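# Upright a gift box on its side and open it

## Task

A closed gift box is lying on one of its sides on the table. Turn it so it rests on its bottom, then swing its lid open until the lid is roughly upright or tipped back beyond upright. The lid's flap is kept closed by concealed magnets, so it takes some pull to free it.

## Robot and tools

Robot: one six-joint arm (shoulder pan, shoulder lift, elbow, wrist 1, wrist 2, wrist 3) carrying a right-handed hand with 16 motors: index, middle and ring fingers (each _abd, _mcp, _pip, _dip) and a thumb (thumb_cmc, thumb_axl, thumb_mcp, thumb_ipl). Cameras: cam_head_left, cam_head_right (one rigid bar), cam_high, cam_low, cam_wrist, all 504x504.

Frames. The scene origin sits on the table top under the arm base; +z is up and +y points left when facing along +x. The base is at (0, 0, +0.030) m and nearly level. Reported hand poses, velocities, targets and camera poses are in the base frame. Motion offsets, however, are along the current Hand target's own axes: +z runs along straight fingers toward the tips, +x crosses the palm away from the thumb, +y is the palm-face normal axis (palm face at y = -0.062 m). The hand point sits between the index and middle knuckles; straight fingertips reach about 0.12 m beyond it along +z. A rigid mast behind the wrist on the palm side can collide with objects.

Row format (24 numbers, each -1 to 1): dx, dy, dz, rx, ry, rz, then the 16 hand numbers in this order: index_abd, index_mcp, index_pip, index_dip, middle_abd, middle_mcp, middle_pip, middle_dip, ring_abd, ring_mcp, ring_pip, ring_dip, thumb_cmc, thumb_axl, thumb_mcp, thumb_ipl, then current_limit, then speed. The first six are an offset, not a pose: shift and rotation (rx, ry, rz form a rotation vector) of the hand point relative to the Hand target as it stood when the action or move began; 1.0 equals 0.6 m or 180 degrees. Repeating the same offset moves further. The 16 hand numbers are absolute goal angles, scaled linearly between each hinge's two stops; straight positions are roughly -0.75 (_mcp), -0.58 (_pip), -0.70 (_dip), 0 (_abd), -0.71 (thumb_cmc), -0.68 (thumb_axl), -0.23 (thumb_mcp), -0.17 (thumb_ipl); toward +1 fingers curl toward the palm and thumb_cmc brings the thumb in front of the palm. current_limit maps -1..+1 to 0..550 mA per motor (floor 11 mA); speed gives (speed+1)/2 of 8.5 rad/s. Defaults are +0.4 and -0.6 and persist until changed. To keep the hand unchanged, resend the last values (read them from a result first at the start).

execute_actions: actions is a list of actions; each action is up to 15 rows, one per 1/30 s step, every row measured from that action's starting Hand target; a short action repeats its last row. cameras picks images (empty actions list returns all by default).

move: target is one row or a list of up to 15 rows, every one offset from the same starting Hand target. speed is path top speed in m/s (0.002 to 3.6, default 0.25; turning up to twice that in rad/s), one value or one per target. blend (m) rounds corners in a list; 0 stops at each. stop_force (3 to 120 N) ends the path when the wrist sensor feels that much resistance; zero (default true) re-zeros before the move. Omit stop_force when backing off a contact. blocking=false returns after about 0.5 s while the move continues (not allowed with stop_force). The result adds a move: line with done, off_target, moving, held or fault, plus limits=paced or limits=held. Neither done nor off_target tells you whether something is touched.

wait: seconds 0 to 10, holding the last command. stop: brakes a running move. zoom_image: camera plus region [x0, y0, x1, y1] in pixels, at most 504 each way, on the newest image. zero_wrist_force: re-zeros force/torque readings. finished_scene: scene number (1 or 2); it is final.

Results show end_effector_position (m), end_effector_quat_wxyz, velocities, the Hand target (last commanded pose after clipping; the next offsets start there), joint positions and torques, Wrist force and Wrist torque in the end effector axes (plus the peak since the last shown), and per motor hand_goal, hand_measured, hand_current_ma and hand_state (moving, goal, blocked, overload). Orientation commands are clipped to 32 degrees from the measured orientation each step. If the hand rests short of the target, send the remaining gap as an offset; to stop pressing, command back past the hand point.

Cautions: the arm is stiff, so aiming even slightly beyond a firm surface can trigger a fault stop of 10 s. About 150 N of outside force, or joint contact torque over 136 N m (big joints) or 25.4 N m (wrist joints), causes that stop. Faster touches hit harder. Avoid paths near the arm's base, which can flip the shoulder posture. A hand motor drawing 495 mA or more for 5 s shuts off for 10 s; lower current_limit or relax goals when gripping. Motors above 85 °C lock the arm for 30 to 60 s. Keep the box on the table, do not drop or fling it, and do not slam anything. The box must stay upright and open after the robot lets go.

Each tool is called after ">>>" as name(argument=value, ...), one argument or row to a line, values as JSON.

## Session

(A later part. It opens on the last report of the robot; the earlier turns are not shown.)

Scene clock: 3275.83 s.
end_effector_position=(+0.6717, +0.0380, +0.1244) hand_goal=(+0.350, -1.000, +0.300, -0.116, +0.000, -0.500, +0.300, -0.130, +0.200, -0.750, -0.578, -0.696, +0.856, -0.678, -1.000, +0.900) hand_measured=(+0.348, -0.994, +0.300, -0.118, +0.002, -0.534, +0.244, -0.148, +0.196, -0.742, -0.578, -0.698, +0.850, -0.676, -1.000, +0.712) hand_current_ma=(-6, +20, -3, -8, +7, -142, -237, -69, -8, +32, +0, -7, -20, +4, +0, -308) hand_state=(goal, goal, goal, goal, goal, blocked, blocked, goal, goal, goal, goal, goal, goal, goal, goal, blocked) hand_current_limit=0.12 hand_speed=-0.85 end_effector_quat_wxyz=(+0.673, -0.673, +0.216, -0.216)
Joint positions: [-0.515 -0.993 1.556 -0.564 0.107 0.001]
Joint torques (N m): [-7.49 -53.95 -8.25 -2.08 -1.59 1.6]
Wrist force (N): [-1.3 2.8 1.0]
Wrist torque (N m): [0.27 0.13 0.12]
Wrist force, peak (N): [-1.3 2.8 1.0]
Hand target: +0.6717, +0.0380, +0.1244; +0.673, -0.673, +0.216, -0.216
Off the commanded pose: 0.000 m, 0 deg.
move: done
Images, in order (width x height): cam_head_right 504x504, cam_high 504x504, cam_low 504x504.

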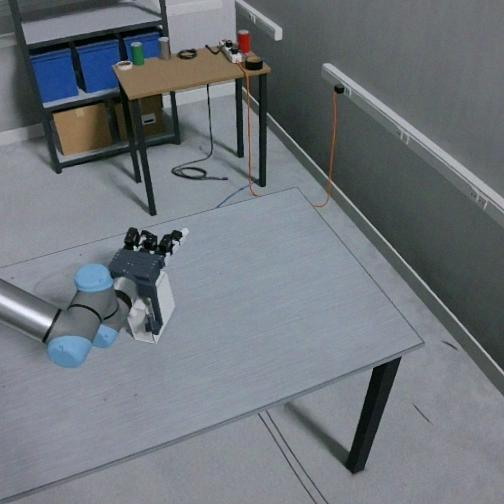

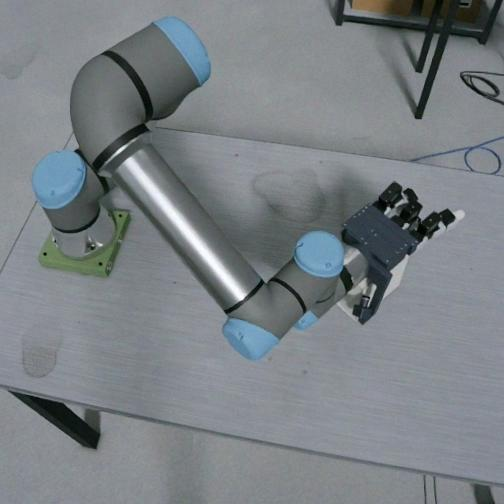

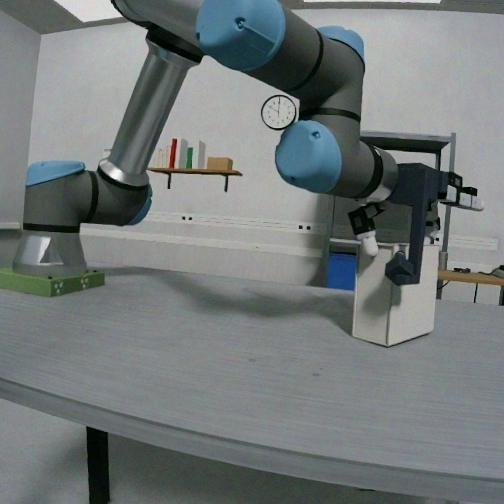

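>>> move(
  target=[
    [0,0,0,0,0,0, 0.35,-1,0.3,-0.116,0,-0.6,0.0,-0.333,0.2,-0.75,-0.577,-0.696,0.857,-0.677,-1,0.5,0.4,-0.85],
    [0.011,-0.0,0,0,0,0, 0.35,-1,0.3,-0.116,0,-0.6,0.0,-0.333,0.2,-0.75,-0.577,-0.696,0.857,-0.677,-1,0.5,0.4,-0.85],
  ],
  speed=0.08,
)

>>> move(
  target=[0,0,0,0,0,0, 0.35,-1,0.3,-0.116,0,-0.5,0.3,-0.13,0.0,0.479,-0.577,-0.696,0.857,-0.677,-1,0.9,0.12,-0.8],
)

>>> move(
  target=[0,0,0,0,0,0, 0.35,-0.62,0.445,-0.116,0,-0.4,0.45,0.05,-0.35,0.479,-0.577,-0.696,0.857,-0.677,-0.9,1,0.45,-0.85],
  cameras=["cam_high","cam_low","cam_head_right"],
)

>>> zoom_image(
  camera="cam_low",
  region=[310, 180, 470, 350],
)

>>> zoom_image(
  camera="cam_head_right",
  region=[80, 210, 200, 360],
)

Scene clock: 3301.03 s.
end_effector_position=(+0.6770, +0.0342, +0.1244) hand_goal=(+0.350, -1.000, +0.300, -0.116, +0.000, -0.600, +0.000, -0.334, +0.200, -0.750, -0.578, -0.696, +0.856, -0.678, -1.000, +0.500) hand_measured=(+0.348, -0.994, +0.300, -0.118, +0.002, -0.580, +0.006, -0.332, +0.196, -0.742, -0.578, -0.698, +0.850, -0.676, -1.000, +0.502) hand_current_ma=(-6, +20, -3, -8, +7, +81, +18, +8, -8, +32, +0, -7, -20, +4, +3, +11) hand_state=(goal, goal, goal, goal, goal, blocked, goal, goal, goal, goal, goal, goal, goal, goal, goal, goal) hand_current_limit=0.40 hand_speed=-0.85 end_effector_quat_wxyz=(+0.673, -0.673, +0.216, -0.216)
Joint positions: [-0.516 -0.98 1.535 -0.557 0.105 0.002]
Joint torques (N m): [-8.36 -35.66 -27.54 1.95 -1.67 -1.85]
Wrist force (N): [-1.0 0.3 1.4]
Wrist torque (N m): [0.06 0.08 0.20]
Wrist force, peak (N): [-1.3 2.8 1.4]
Hand target: +0.6771, +0.0342, +0.1244; +0.673, -0.673, +0.216, -0.216
Off the commanded pose: 0.000 m, 0 deg.
move: done

Scene clock: 3303.17 s.
end_effector_position=(+0.6771, +0.0342, +0.1244) hand_goal=(+0.350, -1.000, +0.300, -0.116, +0.000, -0.500, +0.300, -0.130, +0.000, +0.478, -0.578, -0.696, +0.856, -0.678, -1.000, +0.900) hand_measured=(+0.348, -0.994, +0.300, -0.118, +0.000, -0.534, +0.234, -0.150, +0.004, +0.476, -0.578, -0.698, +0.850, -0.676, -1.000, +0.718) hand_current_ma=(-6, +20, -3, -8, +1, -146, -282, -73, +11, -6, +0, -7, -23, +4, +0, -308) hand_state=(goal, goal, goal, goal, goal, blocked, blocked, goal, goal, goal, goal, goal, goal, goal, goal, blocked) hand_current_limit=0.12 hand_speed=-0.80 end_effector_quat_wxyz=(+0.673, -0.673, +0.216, -0.216)
Joint positions: [-0.516 -0.98 1.534 -0.556 0.105 0.002]
Joint torques (N m): [-4.27 -42.6 -27.51 1.51 -0.42 -1.64]
Wrist force (N): [-1.3 2.4 1.6]
Wrist torque (N m): [0.21 0.12 0.21]
Wrist force, peak (N): [-1.2 2.9 1.4]
Hand target: +0.6771, +0.0342, +0.1244; +0.673, -0.673, +0.216, -0.216
Off the commanded pose: 0.000 m, 0 deg.
move: done

Scene clock: 3304.13 s.
end_effector_position=(+0.6771, +0.0342, +0.1244) hand_goal=(+0.350, -0.620, +0.444, -0.116, +0.000, -0.400, +0.450, +0.050, -0.350, +0.478, -0.578, -0.696, +0.856, -0.678, -0.900, +1.000) hand_measured=(+0.346, -0.692, +0.424, -0.120, -0.014, -0.546, +0.234, -0.090, -0.044, +0.482, -0.578, -0.698, +0.834, -0.674, -0.998, +0.726) hand_current_ma=(-11, -326, -71, -13, -45, -399, -399, -399, +399, +10, +0, -6, -86, +18, -399, -399) hand_state=(goal, blocked, goal, goal, goal, blocked, blocked, blocked, blocked, goal, goal, goal, blocked, goal, blocked, blocked) hand_current_limit=0.45 hand_speed=-0.85 end_effector_quat_wxyz=(+0.673, -0.673, +0.216, -0.216)
Joint positions: [-0.516 -0.98 1.534 -0.556 0.105 0.002]
Joint torques (N m): [-2.04 -45.6 -26.35 1.44 0.09 -1.56]
Wrist force (N): [-1.0 1.9 1.4]
Wrist torque (N m): [0.17 0.09 0.22]
Wrist force, peak (N): [-1.4 2.4 1.5]
Hand target: +0.6771, +0.0342, +0.1244; +0.673, -0.673, +0.216, -0.216
Off the commanded pose: 0.000 m, 0 deg.
move: done
Images, in order (width x height): cam_head_right 504x504, cam_high 504x504, cam_low 504x504.

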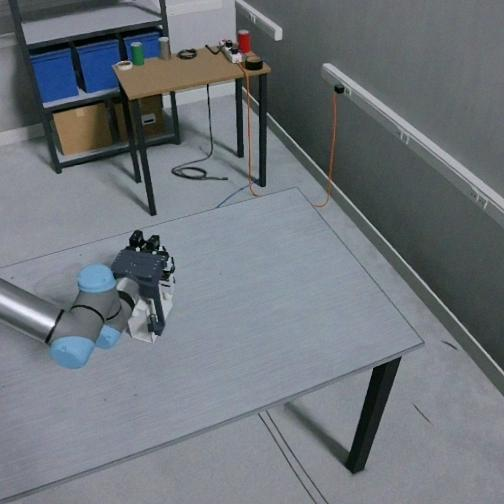

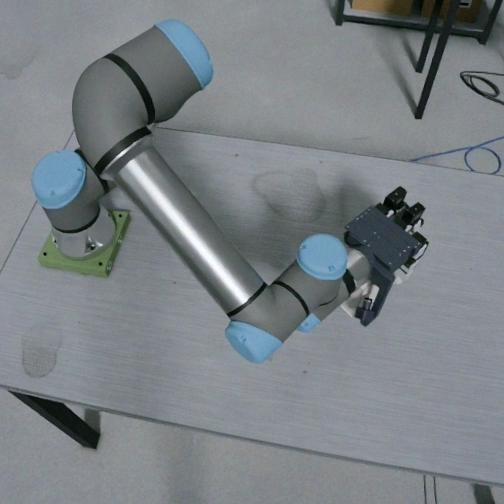

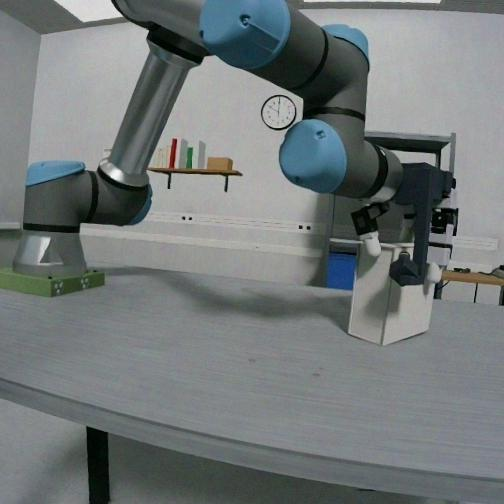

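Scaled by 2.965.

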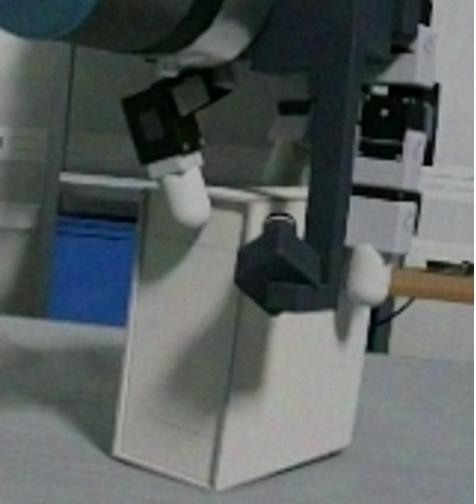

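Scaled by 3.360.

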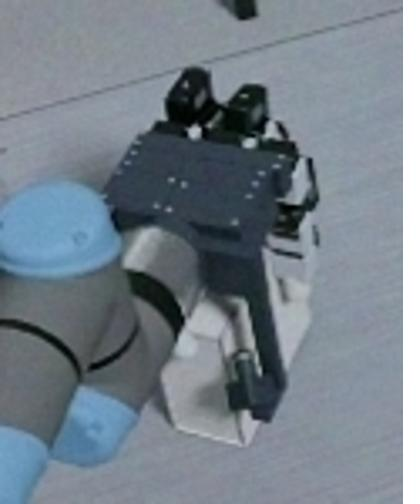

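>>> move(
  target=[0,-0.006,0,0,0,0, 0.4,-0.3,0.5,0.0,0,-0.4,0.5,0.1,-0.35,0.479,-0.577,-0.696,0.857,-0.677,-0.9,1,0.78,-0.8],
  speed=0.02,
)

>>> move(
  target=[0,-0.01,0,0,0,0, 0.4,-0.1,0.5,0.0,0,-0.4,0.5,0.1,-0.35,0.479,-0.577,-0.696,0.857,-0.677,-0.9,1,0.78,-0.8],
  speed=0.02,
  cameras=["cam_high","cam_low","cam_head_right"],
)

>>> zoom_image(
  camera="cam_low",
  region=[310, 180, 470, 350],
)

>>> zoom_image(
  camera="cam_head_right",
  region=[80, 210, 200, 360],
)

Scene clock: 3317.03 s.
end_effector_position=(+0.6771, +0.0342, +0.1278) hand_goal=(+0.400, -0.300, +0.500, +0.000, +0.000, -0.400, +0.500, +0.100, -0.350, +0.478, -0.578, -0.696, +0.856, -0.678, -0.900, +1.000) hand_measured=(+0.362, -0.664, +0.452, -0.002, -0.002, -0.546, +0.234, -0.064, -0.044, +0.484, -0.576, -0.696, +0.826, -0.672, -0.998, +0.726) hand_current_ma=(-132, -490, -199, -4, -7, -490, -489, -490, +489, +21, +3, -2, -122, +28, -490, -490) hand_state=(blocked, blocked, blocked, goal, goal, blocked, blocked, blocked, blocked, goal, goal, goal, blocked, goal, blocked, blocked) hand_current_limit=0.78 hand_speed=-0.80 end_effector_quat_wxyz=(+0.673, -0.673, +0.216, -0.216) end_effector_velocity=(+0.000, -0.001, +0.001) end_effector_angular_velocity=(+0.001, +0.002, -0.001)
Joint positions: [-0.516 -0.984 1.532 -0.55 0.105 0.003]
Joint velocities: [-0.002 -0.001 -0.001 0.005 -0.001 0]
Joint torques (N m): [2.1 -55.96 -30.23 2 1.23 -0.94]
Wrist force (N): [-1.4 2.3 1.3]
Wrist torque (N m): [0.23 0.13 0.12]
Wrist force, peak (N): [-1.2 2.8 1.5]
Hand target: +0.6771, +0.0342, +0.1280; +0.673, -0.673, +0.216, -0.216
Off the commanded pose: 0.000 m, 0 deg.
move: done

Scene clock: 3317.87 s.
end_effector_position=(+0.6771, +0.0342, +0.1339) hand_goal=(+0.400, -0.100, +0.500, +0.000, +0.000, -0.400, +0.500, +0.100, -0.350, +0.478, -0.578, -0.696, +0.856, -0.678, -0.900, +1.000) hand_measured=(+0.362, -0.664, +0.452, -0.002, -0.002, -0.546, +0.234, -0.064, -0.044, +0.484, -0.576, -0.696, +0.826, -0.672, -0.998, +0.726) hand_current_ma=(-132, -489, -199, -4, -7, -490, -489, -489, +489, +21, +3, -2, -122, +28, -489, -490) hand_state=(blocked, blocked, blocked, goal, goal, blocked, blocked, blocked, blocked, goal, goal, goal, blocked, goal, blocked, blocked) hand_current_limit=0.78 hand_speed=-0.80 end_effector_quat_wxyz=(+0.673, -0.673, +0.216, -0.216)
Joint positions: [-0.516 -0.992 1.526 -0.537 0.105 0.003]
Joint torques (N m): [-2.78 -55.64 -27.15 1.84 0.18 -1.81]
Wrist force (N): [-1.3 2.5 1.4]
Wrist torque (N m): [0.24 0.12 0.13]
Wrist force, peak (N): [-1.0 2.9 1.3]
Hand target: +0.6771, +0.0342, +0.1340; +0.673, -0.673, +0.216, -0.216
Off the commanded pose: 0.000 m, 0 deg.
move: done
Images, in order (width x height): cam_head_right 504x504, cam_high 504x504, cam_low 504x504.

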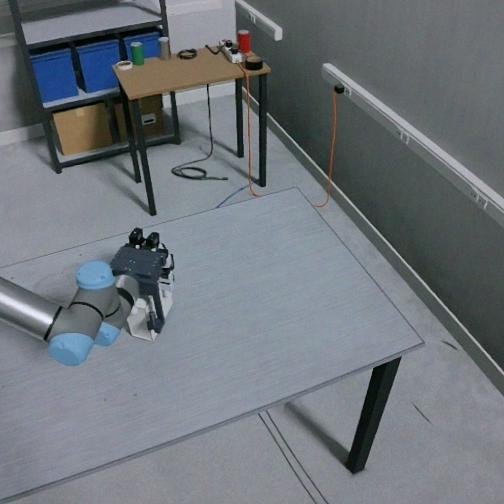

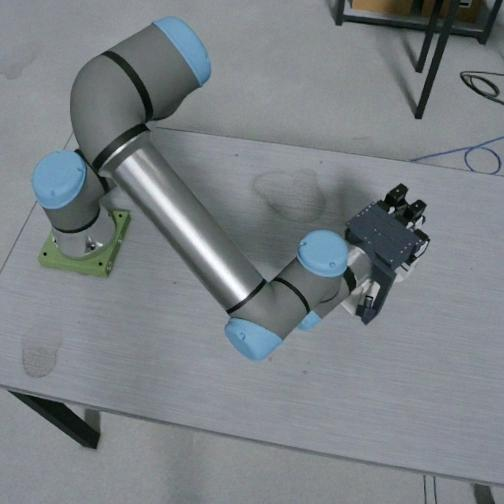

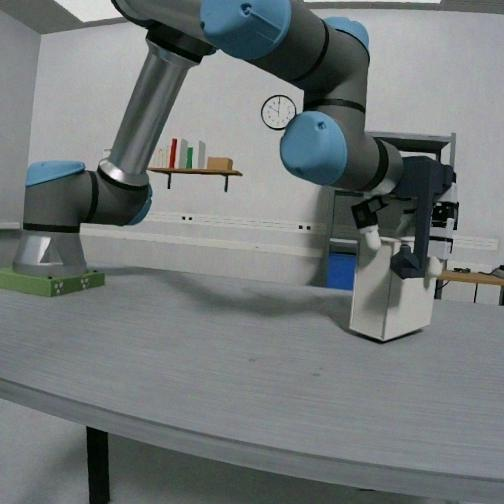

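Scaled by 2.965.

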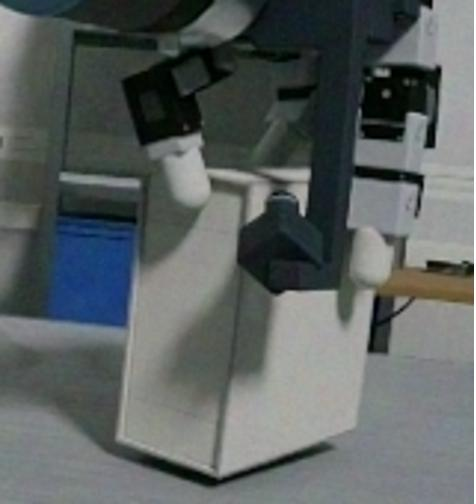

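Scaled by 3.360.

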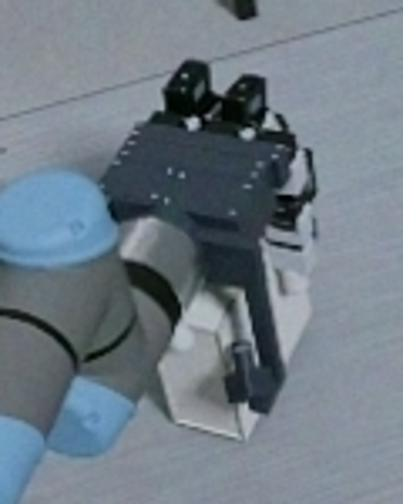

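>>> move(
  target=[0,0,0,0,0,0, 0.4,0.1,0.6,0.1,0,-0.53,0.25,-0.05,-0.35,0.479,-0.577,-0.696,0.857,-0.677,-0.995,0.75,0.78,-0.9],
  cameras=["cam_high","cam_low","cam_head_right"],
)

>>> zoom_image(
  camera="cam_low",
  region=[310, 180, 470, 350],
)

Scene clock: 3330.73 s.
end_effector_position=(+0.6771, +0.0342, +0.1340) hand_goal=(+0.400, +0.100, +0.600, +0.100, +0.000, -0.530, +0.250, -0.050, -0.350, +0.478, -0.578, -0.696, +0.856, -0.678, -0.996, +0.750) hand_measured=(+0.386, -0.200, +0.584, +0.102, -0.006, -0.552, +0.220, -0.068, -0.164, +0.472, -0.580, -0.696, +0.826, -0.672, -1.000, +0.720) hand_current_ma=(-42, -489, -63, +7, -18, -85, -113, -71, +489, -20, -8, -2, -122, +28, -17, -158) hand_state=(goal, blocked, goal, goal, goal, blocked, blocked, goal, blocked, goal, goal, goal, blocked, goal, goal, blocked) hand_current_limit=0.78 hand_speed=-0.90 end_effector_quat_wxyz=(+0.673, -0.673, +0.216, -0.216)
Joint positions: [-0.516 -0.992 1.526 -0.537 0.105 0.003]
Joint torques (N m): [-7.33 -51.7 -26.22 1.39 -1.24 -1.44]
Wrist force (N): [-1.2 -0.1 2.2]
Wrist torque (N m): [0.08 0.13 0.19]
Wrist force, peak (N): [-1.2 2.8 1.6]
Hand target: +0.6771, +0.0342, +0.1340; +0.673, -0.673, +0.216, -0.216
Off the commanded pose: 0.000 m, 0 deg.
move: done
Images, in order (width x height): cam_head_right 504x504, cam_high 504x504, cam_low 504x504.

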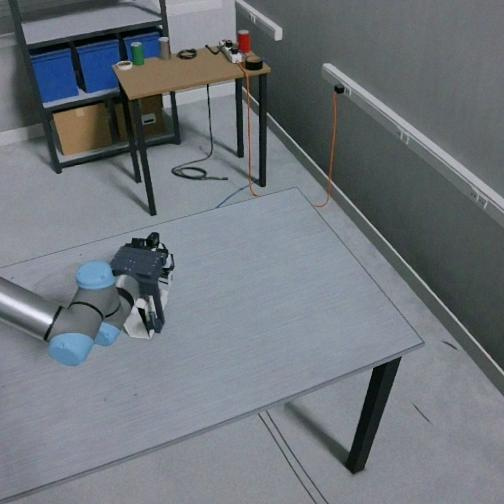

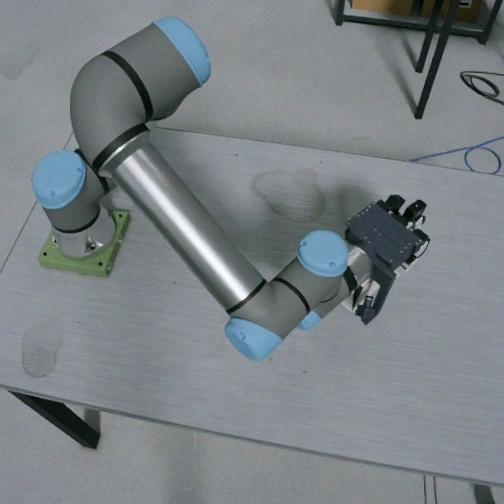

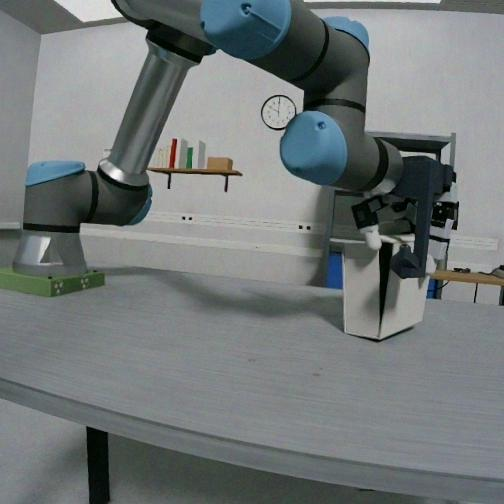

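Scaled by 2.965.

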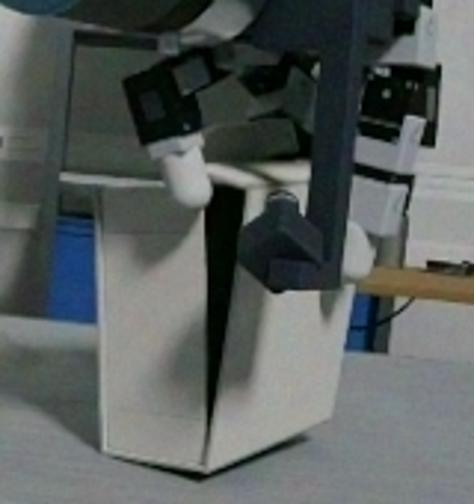

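>>> move(
  target=[
    [0,0,0,0,0,0, 0.386,-0.2,0.584,0.1,0,-0.5,0.27,0.0,0.25,0.479,-0.577,-0.696,0.857,-0.677,-0.98,0.8,0.6,-0.9],
    [0.04,0.01,0,0,0,0, 0.386,-0.2,0.584,0.1,0,-0.5,0.27,0.0,0.25,0.479,-0.577,-0.696,0.857,-0.677,-0.98,0.8,0.6,-0.9],
  ],
  speed=0.04,
  cameras=["cam_high","cam_low","cam_head_right"],
)

>>> zoom_image(
  camera="cam_low",
  region=[310, 180, 470, 350],
)

>>> zoom_image(
  camera="cam_head_right",
  region=[80, 210, 200, 360],
)

Scene clock: 3382.47 s.
end_effector_position=(+0.6966, +0.0202, +0.1280) hand_goal=(+0.386, -0.200, +0.584, +0.100, +0.000, -0.500, +0.270, +0.000, +0.250, +0.478, -0.578, -0.696, +0.856, -0.678, -0.980, +0.800) hand_measured=(+0.382, -0.222, +0.576, +0.102, -0.002, -0.548, +0.212, -0.064, +0.244, +0.476, -0.580, -0.696, +0.848, -0.672, -1.000, +0.742) hand_current_ma=(-10, -85, -26, +7, -7, -215, -245, -274, -15, -4, -7, -2, -25, +23, -97, -332) hand_state=(goal, blocked, goal, goal, goal, blocked, blocked, blocked, goal, goal, goal, goal, goal, goal, goal, blocked) hand_current_limit=0.60 hand_speed=-0.90 end_effector_quat_wxyz=(+0.673, -0.673, +0.216, -0.216)
Joint positions: [-0.521 -0.938 1.451 -0.519 0.101 0.006]
Joint torques (N m): [-9.26 -37.41 -28.9 1.56 -1.54 -2.31]
Wrist force (N): [-2.1 -1.1 1.7]
Wrist torque (N m): [-0.11 0.18 0.34]
Wrist force, peak (N): [-2.2 -1.6 1.5]
Hand target: +0.6966, +0.0202, +0.1280; +0.673, -0.673, +0.216, -0.216
Off the commanded pose: 0.000 m, 0 deg.
move: done
Images, in order (width x height): cam_head_right 504x504, cam_high 504x504, cam_low 504x504.

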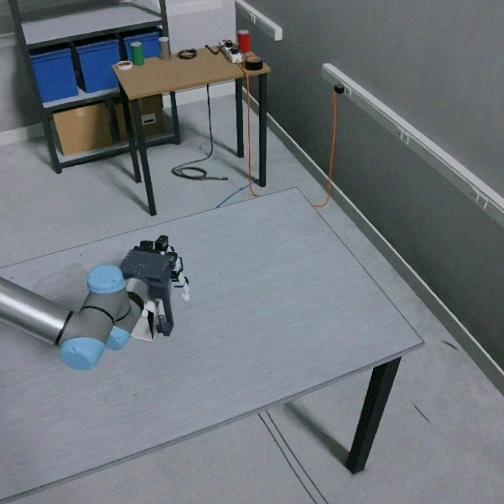

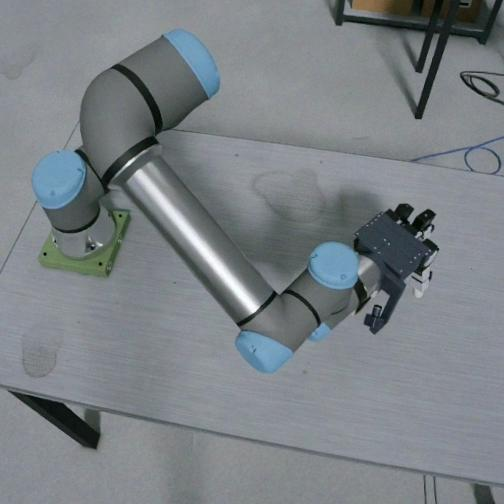

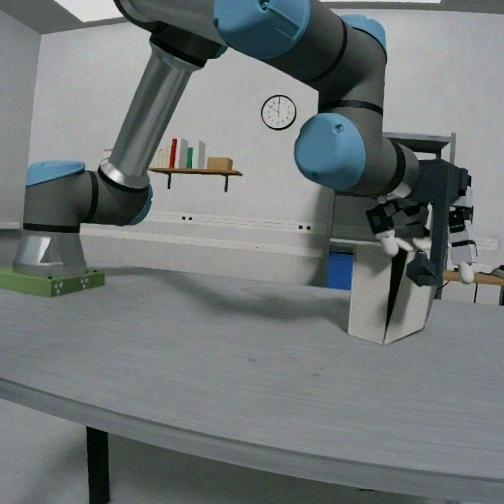

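Scaled by 2.965.

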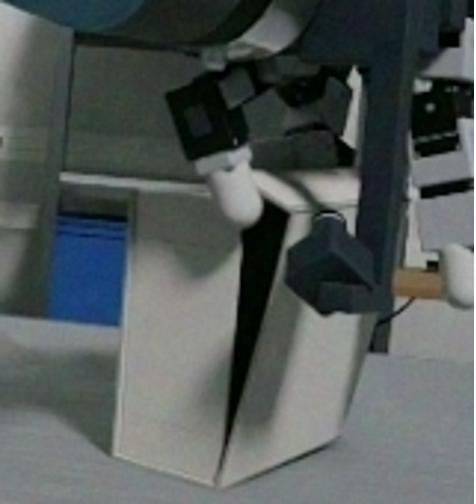

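Scaled by 3.360.

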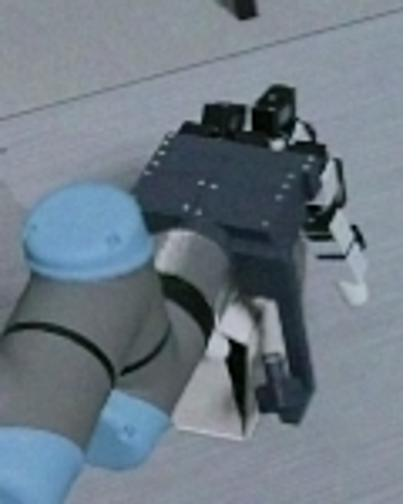

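>>> move(
  target=[
    [0,0,0,0,0,0, 0.386,-1,0.3,0.1,0,-0.5,0.27,0.0,0.3,0.0,-0.577,-0.696,0.857,-0.677,-0.98,0.8,0.5,-0.8],
    [0.06,0.022,0,0,0,0, 0.386,-1,0.3,0.1,0,-0.5,0.27,0.0,0.3,-0.75,-0.577,-0.696,0.857,-0.677,-0.98,0.8,0.5,-0.8],
    [0.11,0.06,0,0,0,0, 0.386,-1,0.3,0.1,0,-0.5,0.27,0.0,0.3,-0.75,-0.577,-0.696,0.857,-0.677,-0.98,0.8,0.5,-0.8],
    [0.138,0.1,0,0,0,0, 0.386,-1,0.3,0.1,0,-0.5,0.27,0.0,0.3,-0.75,-0.577,-0.696,0.857,-0.677,-0.98,0.8,0.5,-0.8],
  ],
  speed=0.05,
  cameras=["cam_high","cam_low","cam_head_right"],
)

>>> zoom_image(
  camera="cam_low",
  region=[330, 180, 490, 350],
)

>>> zoom_image(
  camera="cam_head_right",
  region=[100, 220, 220, 370],
)

Scene clock: 3409.03 s.
end_effector_position=(+0.7639, -0.0280, +0.0680) hand_goal=(+0.386, -1.000, +0.300, +0.100, +0.000, -0.500, +0.270, +0.000, +0.300, -0.750, -0.578, -0.696, +0.856, -0.678, -0.980, +0.800) hand_measured=(+0.384, -0.982, +0.306, +0.102, +0.004, -0.494, +0.268, -0.002, +0.298, -0.726, -0.578, -0.696, +0.850, -0.674, -0.980, +0.796) hand_current_ma=(-7, +70, +21, +8, +9, +20, -6, -9, -3, +101, +0, -2, -19, +15, +1, -13) hand_state=(goal, goal, goal, goal, goal, goal, goal, goal, goal, blocked, goal, goal, goal, goal, goal, goal) hand_current_limit=0.50 hand_speed=-0.80 end_effector_quat_wxyz=(+0.673, -0.673, +0.216, -0.216)
Joint positions: [-0.533 -0.695 1.178 -0.488 0.089 0.006]
Joint torques (N m): [-7.94 -44.84 -25.41 1.32 -1.57 -1.37]
Wrist force (N): [-1.1 0.3 1.2]
Wrist torque (N m): [0.02 0.07 0.22]
Wrist force, peak (N): [-3.3 -9.4 -0.3]
Hand target: +0.7639, -0.0280, +0.0680; +0.673, -0.673, +0.216, -0.216
Off the commanded pose: 0.000 m, 0 deg.
move: done
Images, in order (width x height): cam_head_right 504x504, cam_high 504x504, cam_low 504x504.

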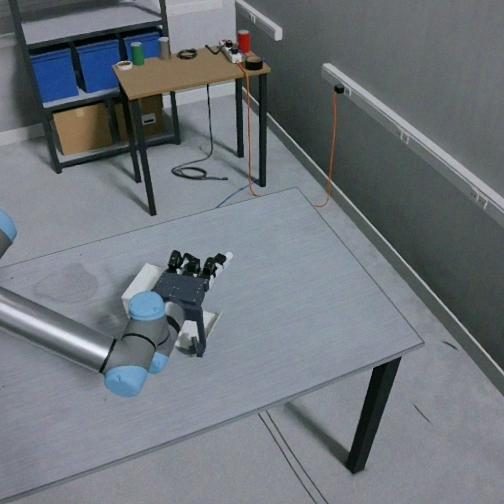

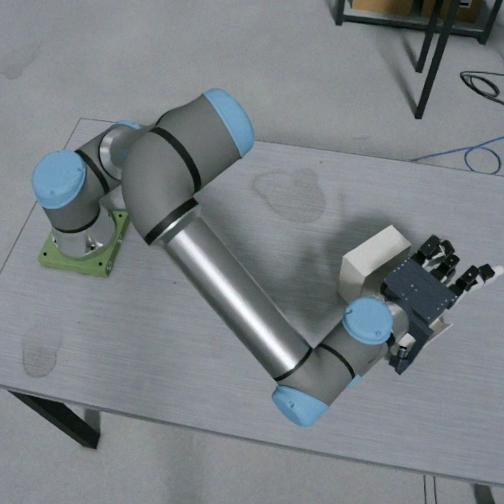

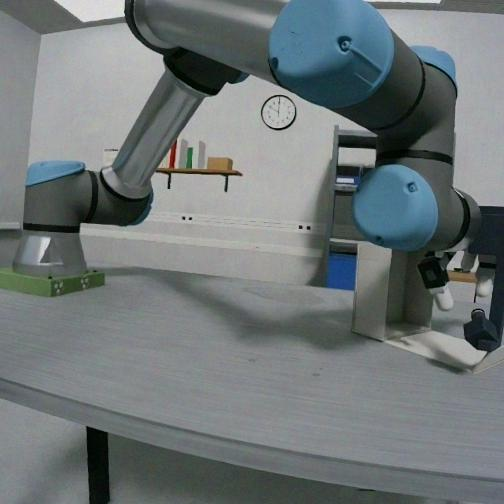

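Scaled by 2.965.

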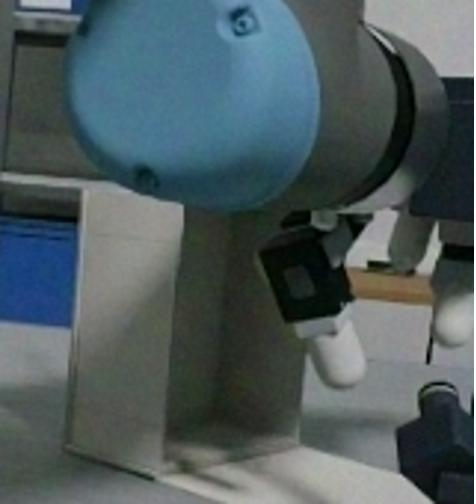

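Scaled by 3.360.

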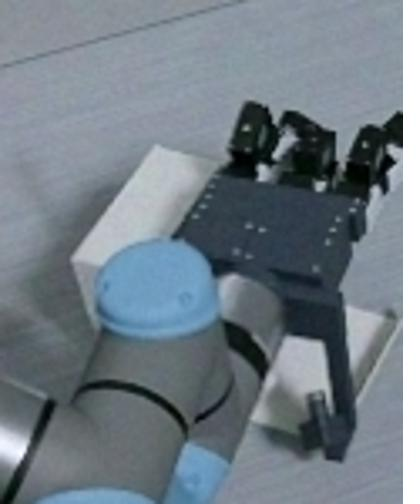

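>>> move(
  target=[
    [0,-0.3,0,0,0,0, 0.3,-1,-0.3,-0.5,0,-0.6,0.0,-0.333,0.2,-0.75,-0.577,-0.696,0.857,-0.677,-1,0.4,0.4,-0.8],
    [-0.06,-0.34,0.15,0,0,0, 0.3,-1,-0.3,-0.5,0,-0.6,0.0,-0.333,0.2,-0.75,-0.577,-0.696,0.857,-0.677,-1,0.4,0.4,-0.8],
  ],
  blend=0.03,
  cameras=["cam_high","cam_low","cam_head_right"],
)

>>> zoom_image(
  camera="cam_low",
  region=[310, 210, 500, 400],
)

>>> zoom_image(
  camera="cam_high",
  region=[320, 210, 470, 360],
)

Scene clock: 3467.53 s.
end_effector_position=(+0.7870, +0.0661, +0.2720) hand_goal=(+0.300, -1.000, -0.300, -0.500, +0.000, -0.600, +0.000, -0.334, +0.200, -0.750, -0.578, -0.696, +0.856, -0.678, -1.000, +0.400) hand_measured=(+0.304, -0.982, -0.292, -0.496, +0.004, -0.580, +0.006, -0.332, +0.202, -0.726, -0.578, -0.696, +0.850, -0.674, -0.992, +0.402) hand_current_ma=(+9, +68, +28, +10, +8, +81, +17, +8, +7, +96, +0, -2, -18, +15, +37, +11) hand_state=(goal, goal, goal, goal, goal, blocked, goal, goal, goal, blocked, goal, goal, goal, goal, goal, goal) hand_current_limit=0.40 hand_speed=-0.80 end_effector_quat_wxyz=(+0.674, -0.673, +0.216, -0.216)
Joint positions: [-0.393 -0.852 0.917 -0.07 0.229 0.005]
Joint torques (N m): [4.8 -44.66 -30.91 1.9 1.9 -1.9]
Wrist force (N): [-1.0 0.5 0.9]
Wrist torque (N m): [0.12 0.09 0.22]
Wrist force, peak (N): [-1.3 2.4 1.1]
Hand target: +0.7870, +0.0661, +0.2720; +0.673, -0.673, +0.216, -0.216
Off the commanded pose: 0.000 m, 0 deg.
move: done
Images, in order (width x height): cam_head_right 504x504, cam_high 504x504, cam_low 504x504.

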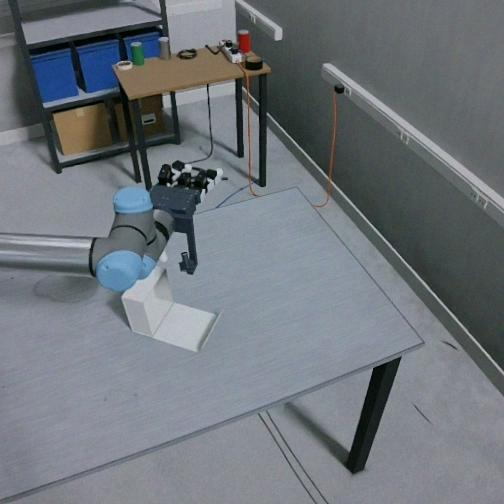

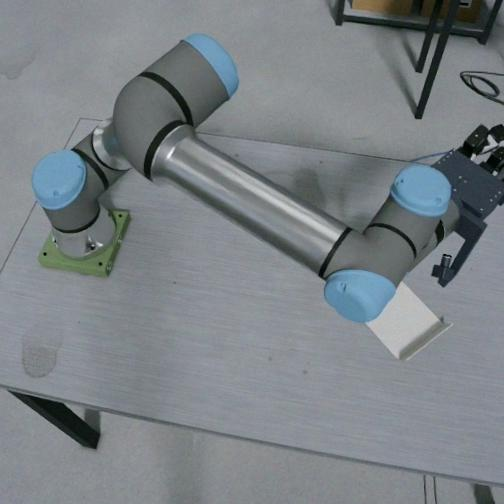

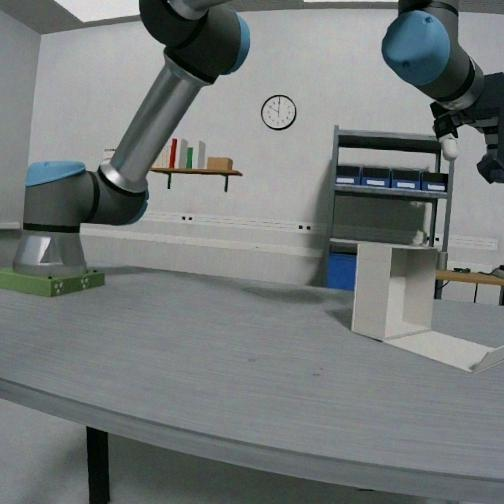

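Scaled by 2.653.

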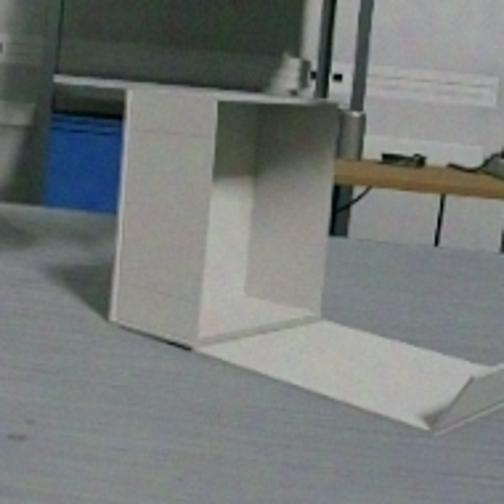

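Scaled by 3.360.

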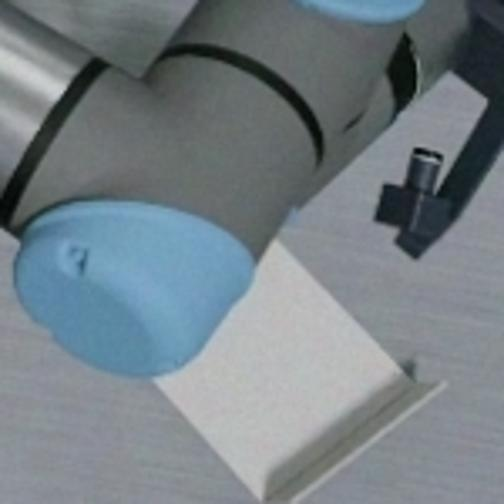

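>>> move(
  target=[
    [-0.1388,0.05,-0.1371,0,0,0, 0.1,-1,-0.3,-0.5,0,-0.6,0.0,-0.333,0.2,-0.75,-0.577,-0.696,0.857,-0.677,-1,0.4,0.4,-0.8],
    [-0.1388,0.2617,-0.1371,0,0,0, 0.1,-1,-0.3,-0.5,0,-0.6,0.0,-0.333,0.2,-0.75,-0.577,-0.696,0.857,-0.677,-1,0.4,0.4,-0.8],
  ],
  speed=0.15,
  stop_force=6,
  cameras=["cam_high","cam_low","cam_head_right"],
)

>>> zoom_image(
  camera="cam_low",
  region=[310, 180, 470, 350],
)

>>> zoom_image(
  camera="cam_head_right",
  region=[100, 220, 220, 370],
)

Scene clock: 3501.27 s.
end_effector_position=(+0.6714, +0.0478, +0.1150) hand_goal=(+0.100, -1.000, -0.300, -0.500, +0.000, -0.600, +0.000, -0.334, +0.200, -0.750, -0.578, -0.696, +0.856, -0.678, -1.000, +0.400) hand_measured=(+0.104, -0.982, -0.292, -0.496, +0.004, -0.580, +0.006, -0.332, +0.202, -0.726, -0.578, -0.696, +0.850, -0.674, -0.992, +0.402) hand_current_ma=(+8, +68, +28, +10, +8, +80, +17, +8, +7, +96, +0, -2, -17, +15, +37, +11) hand_state=(goal, goal, goal, goal, goal, blocked, goal, goal, goal, blocked, goal, goal, goal, goal, goal, goal) hand_current_limit=0.40 hand_speed=-0.80 end_effector_quat_wxyz=(+0.673, -0.673, +0.216, -0.216)
Joint positions: [-0.5 -0.987 1.574 -0.59 0.121 0.002]
Joint torques (N m): [-8.59 -54.37 -6.18 -2.2 -1.65 1.65]
Wrist force (N): [-1.4 0.2 1.4]
Wrist torque (N m): [0.05 0.14 0.07]
Wrist force, peak (N): [-1.2 1.1 1.3]
Hand target: +0.6714, +0.0478, +0.1150; +0.673, -0.673, +0.216, -0.216
Off the commanded pose: 0.000 m, 0 deg.
move: done
Images, in order (width x height): cam_head_right 504x504, cam_high 504x504, cam_low 504x504.

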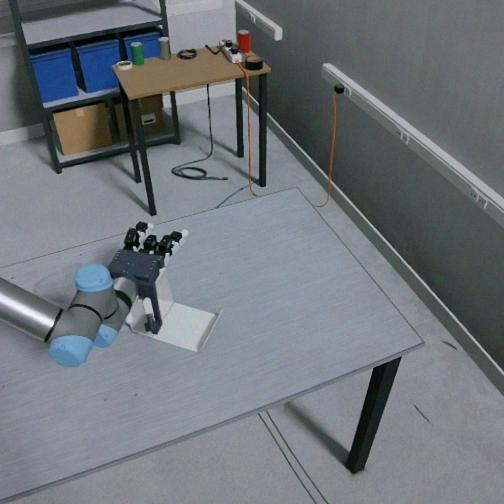

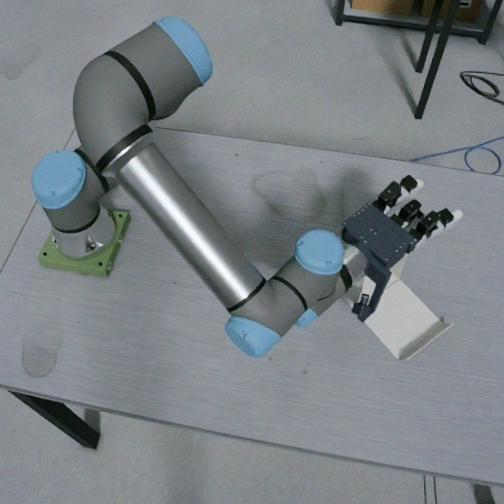

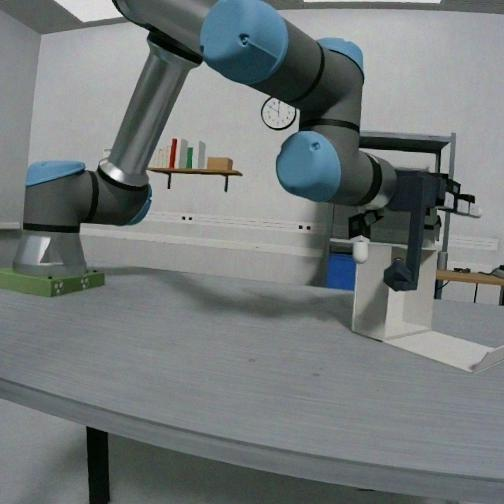

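Scaled by 2.965.

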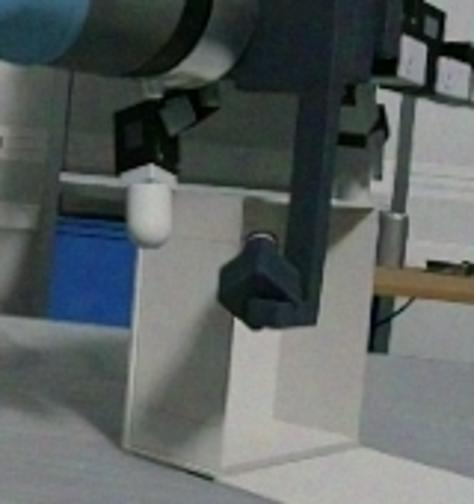

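Scaled by 3.360.

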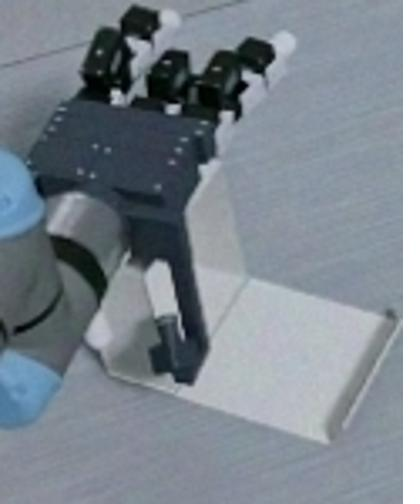

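>>> execute_actions(
  actions=[],
  cameras=["cam_high","cam_low","cam_head_left"],
)

Scene clock: 3547.13 s.
end_effector_position=(+0.6714, +0.0478, +0.1150) hand_goal=(+0.100, -1.000, -0.300, -0.500, +0.000, -0.600, +0.000, -0.334, +0.200, -0.750, -0.578, -0.696, +0.856, -0.678, -1.000, +0.400) hand_measured=(+0.104, -0.982, -0.292, -0.496, +0.004, -0.580, +0.006, -0.332, +0.202, -0.726, -0.578, -0.696, +0.850, -0.674, -0.992, +0.402) hand_current_ma=(+8, +68, +28, +10, +8, +80, +17, +8, +7, +96, +0, -2, -17, +15, +37, +11) hand_state=(goal, goal, goal, goal, goal, blocked, goal, goal, goal, blocked, goal, goal, goal, goal, goal, goal) hand_current_limit=0.40 hand_speed=-0.80 end_effector_quat_wxyz=(+0.673, -0.673, +0.216, -0.216)
Joint positions: [-0.5 -0.987 1.574 -0.59 0.121 0.002]
Joint velocities: within noise
Joint torques (N m): [-8.42 -54.17 -5.86 -1.99 -1.62 1.59]
Motor temperatures (°C): [28 32 29 34 29 29]
Wrist force (N): [-1.5 0.0 1.4]
Wrist torque (N m): [0.03 0.15 0.07]
Wrist force, peak (N): [-1.4 0.1 1.4]
Hand target: +0.6714, +0.0478, +0.1150; +0.673, -0.673, +0.216, -0.216
Off the commanded pose: 0.000 m, 0 deg.
Images, in order (width x height): cam_head_left 504x504, cam_high 504x504, cam_low 504x504.

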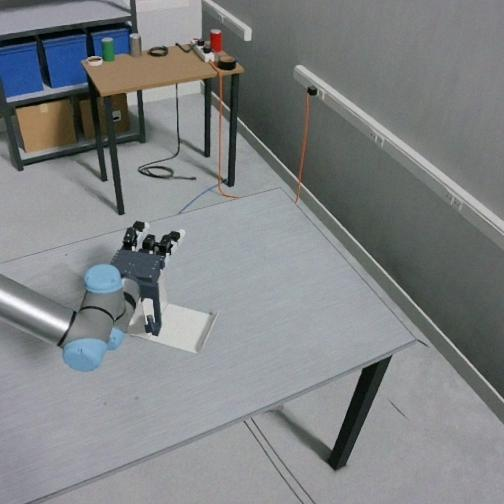

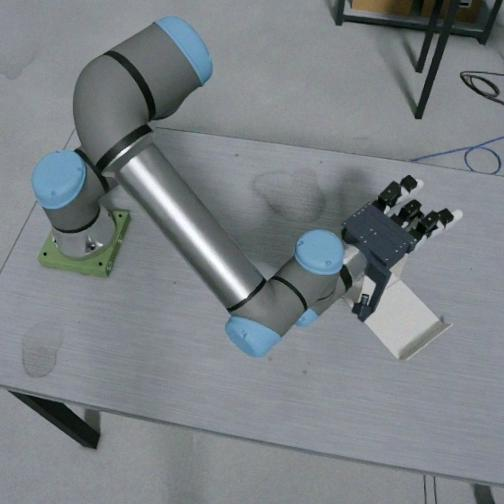

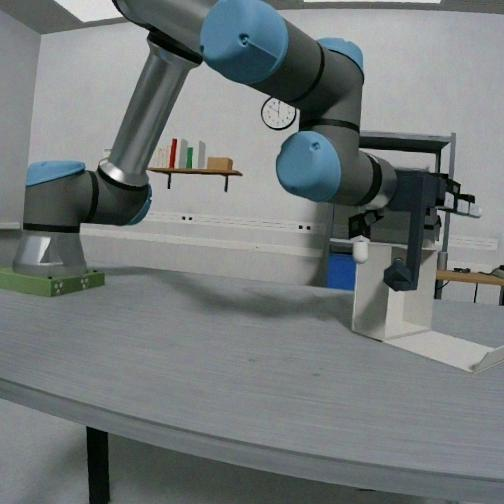

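>>> move(
  target=[0,0,0,0,0,0,0.1,-1,-0.3,-0.5,0,-0.5,0.3,-0.13,0.2,-0.75,-0.577,-0.696,0.857,-0.677,-1,0.9,-0.5,-0.75],
  cameras=["cam_high","cam_low","cam_head_left"],
)

>>> zoom_image(
  camera="cam_low",
  region=[310, 200, 504, 394],
)

Scene clock: 3559.13 s.
end_effector_position=(+0.6714, +0.0478, +0.1150) hand_goal=(+0.100, -1.000, -0.300, -0.500, +0.000, -0.500, +0.300, -0.130, +0.200, -0.750, -0.578, -0.696, +0.856, -0.678, -1.000, +0.900) hand_measured=(+0.104, -0.982, -0.292, -0.496, +0.002, -0.504, +0.282, -0.140, +0.202, -0.726, -0.578, -0.696, +0.850, -0.674, -1.000, +0.644) hand_current_ma=(+8, +68, +28, +10, +6, -10, -69, -32, +7, +96, +0, -2, -17, +14, +0, -137) hand_state=(goal, goal, goal, goal, goal, goal, goal, goal, goal, blocked, goal, goal, goal, goal, goal, blocked) hand_current_limit=-0.50 hand_speed=-0.75 end_effector_quat_wxyz=(+0.673, -0.673, +0.216, -0.216)
Joint positions: [-0.5 -0.987 1.574 -0.59 0.121 0.003]
Joint torques (N m): [-7.82 -53.57 -6.06 -2.01 -1.07 1.54]
Wrist force (N): [-1.3 2.1 1.3]
Wrist torque (N m): [0.17 0.13 0.13]
Wrist force, peak (N): [-1.2 2.4 1.2]
Hand target: +0.6714, +0.0478, +0.1150; +0.673, -0.673, +0.216, -0.216
Off the commanded pose: 0.000 m, 0 deg.
move: done
Images, in order (width x height): cam_head_left 504x504, cam_high 504x504, cam_low 504x504.

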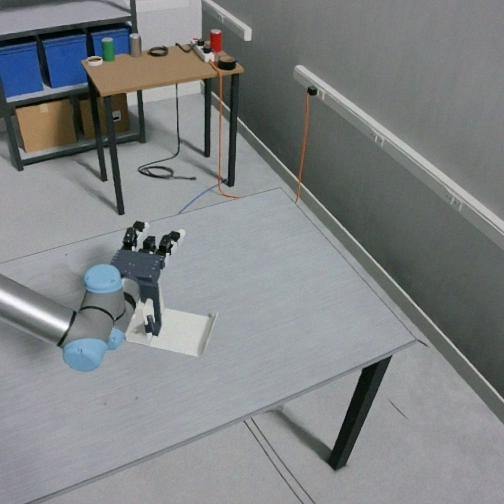

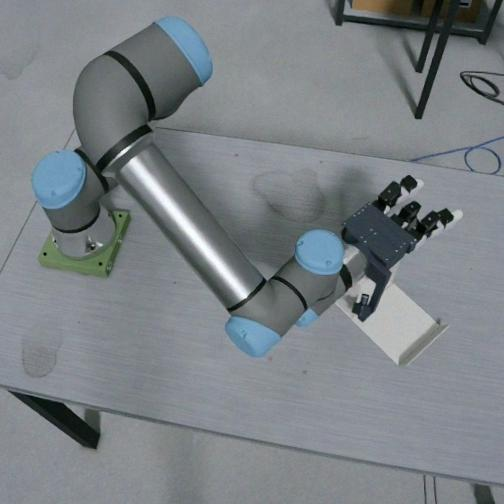

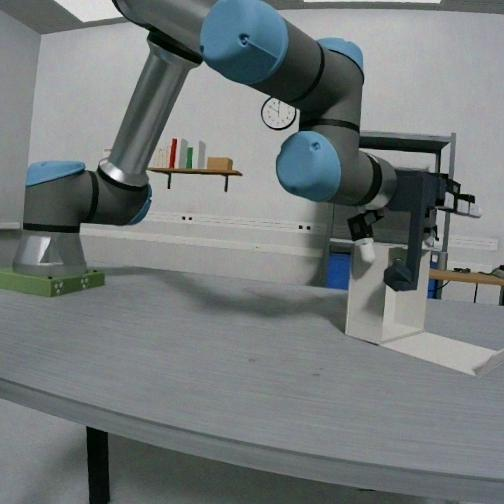

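Scaled by 2.598.

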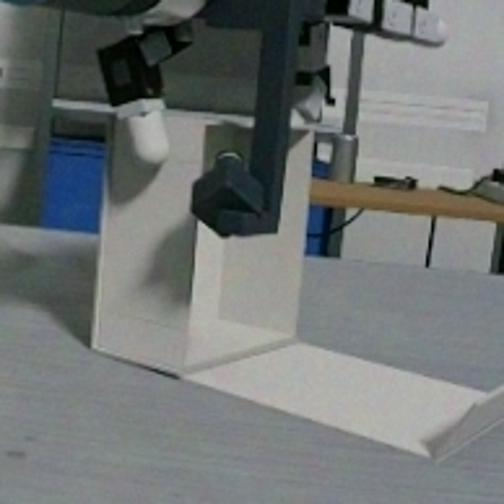

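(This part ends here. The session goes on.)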